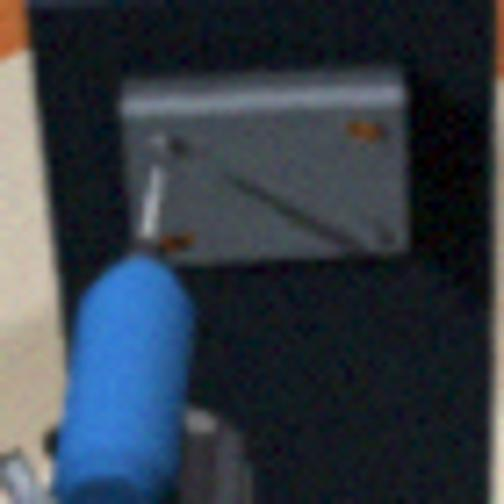

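Emit:
move(
  target=[0,0,0,0,0,0,1,1,1,1,1,1,0,-0.8,0.0183,0.0258,0,0,0,0,-0.98,-0.98,-1,-0.55,-0.96,-1,1,-0.5],
  speed=0.006,
  stop_force=8,
  cameras=[],
)

Scene clock: 174.20 s.
left_arm: end_effector_position=(+0.6576, +0.6204, +0.4195) hand_measured=(+1.000, +1.000, +1.000, +1.000, +1.000, +1.000) hand_load_n=(+0.0, +0.0, +0.0, +0.0, +0.0, +0.0) hand_stopped_by=(target, target, target, target, target, target) hand_force_limit=0.00 hand_speed=-0.80 end_effector_quat_wxyz=(+0.213, +0.468, +0.850, -0.115) end_effector_velocity=(+0.000, +0.000, +0.000) end_effector_angular_velocity=(+0.001, -0.001, -0.001) | right_arm: end_effector_position=(+0.7540, +0.3251, +0.4283) hand_measured=(-0.892, -0.882, -0.738, -0.550, +0.062, -1.000) hand_load_n=(+9.0, +8.0, +7.5, +0.0, +17.0, +2.5) hand_stopped_by=(force, force, force, target, force, target) hand_force_limit=1.00 hand_speed=-0.50 end_effector_quat_wxyz=(+0.632, -0.319, +0.631, +0.318) end_effector_velocity=(+0.000, +0.000, +0.000) end_effector_angular_velocity=(+0.000, +0.000, +0.000)
Joint positions: left_arm=[-0.066 -1.282 1.445 1.115 1.968 -0.655] | right_arm=[0.73 -0.869 1.101 -0.231 1.428 -1.572]
Joint velocities: left_arm=[0 0 0 0 -0.001 0.002] | right_arm=[0 0 0 -0.001 0 0]
Joint torques (N m): left_arm=[-11.22 -45.81 -40.82 2.69 0.2 -3.52] | right_arm=[1.46 -126.1 -45.38 -6.68 0.3 -1.55]
Wrist force (N): left_arm=[0.2 -0.4 -0.7] | right_arm=[10.8 1.3 -7.2]
Wrist torque (N m): left_arm=[0.02 -0.02 0.04] | right_arm=[0.46 -0.95 0.24]
Wrist force, peak (N): left_arm=[-0.2 0.0 -1.0] | right_arm=[12.8 0.4 -19.4]
Hand target: left_arm +0.6576, +0.6204, +0.4195; +0.213, +0.468, +0.850, -0.115 | right_arm +0.7541, +0.3251, +0.4284; +0.632, -0.319, +0.631, +0.318
Off the commanded pose: left_arm 0.000 m, 0 deg | right_arm 0.007 m, 0 deg.
move: contact (right_arm)
No camera images: "cameras" was empty.


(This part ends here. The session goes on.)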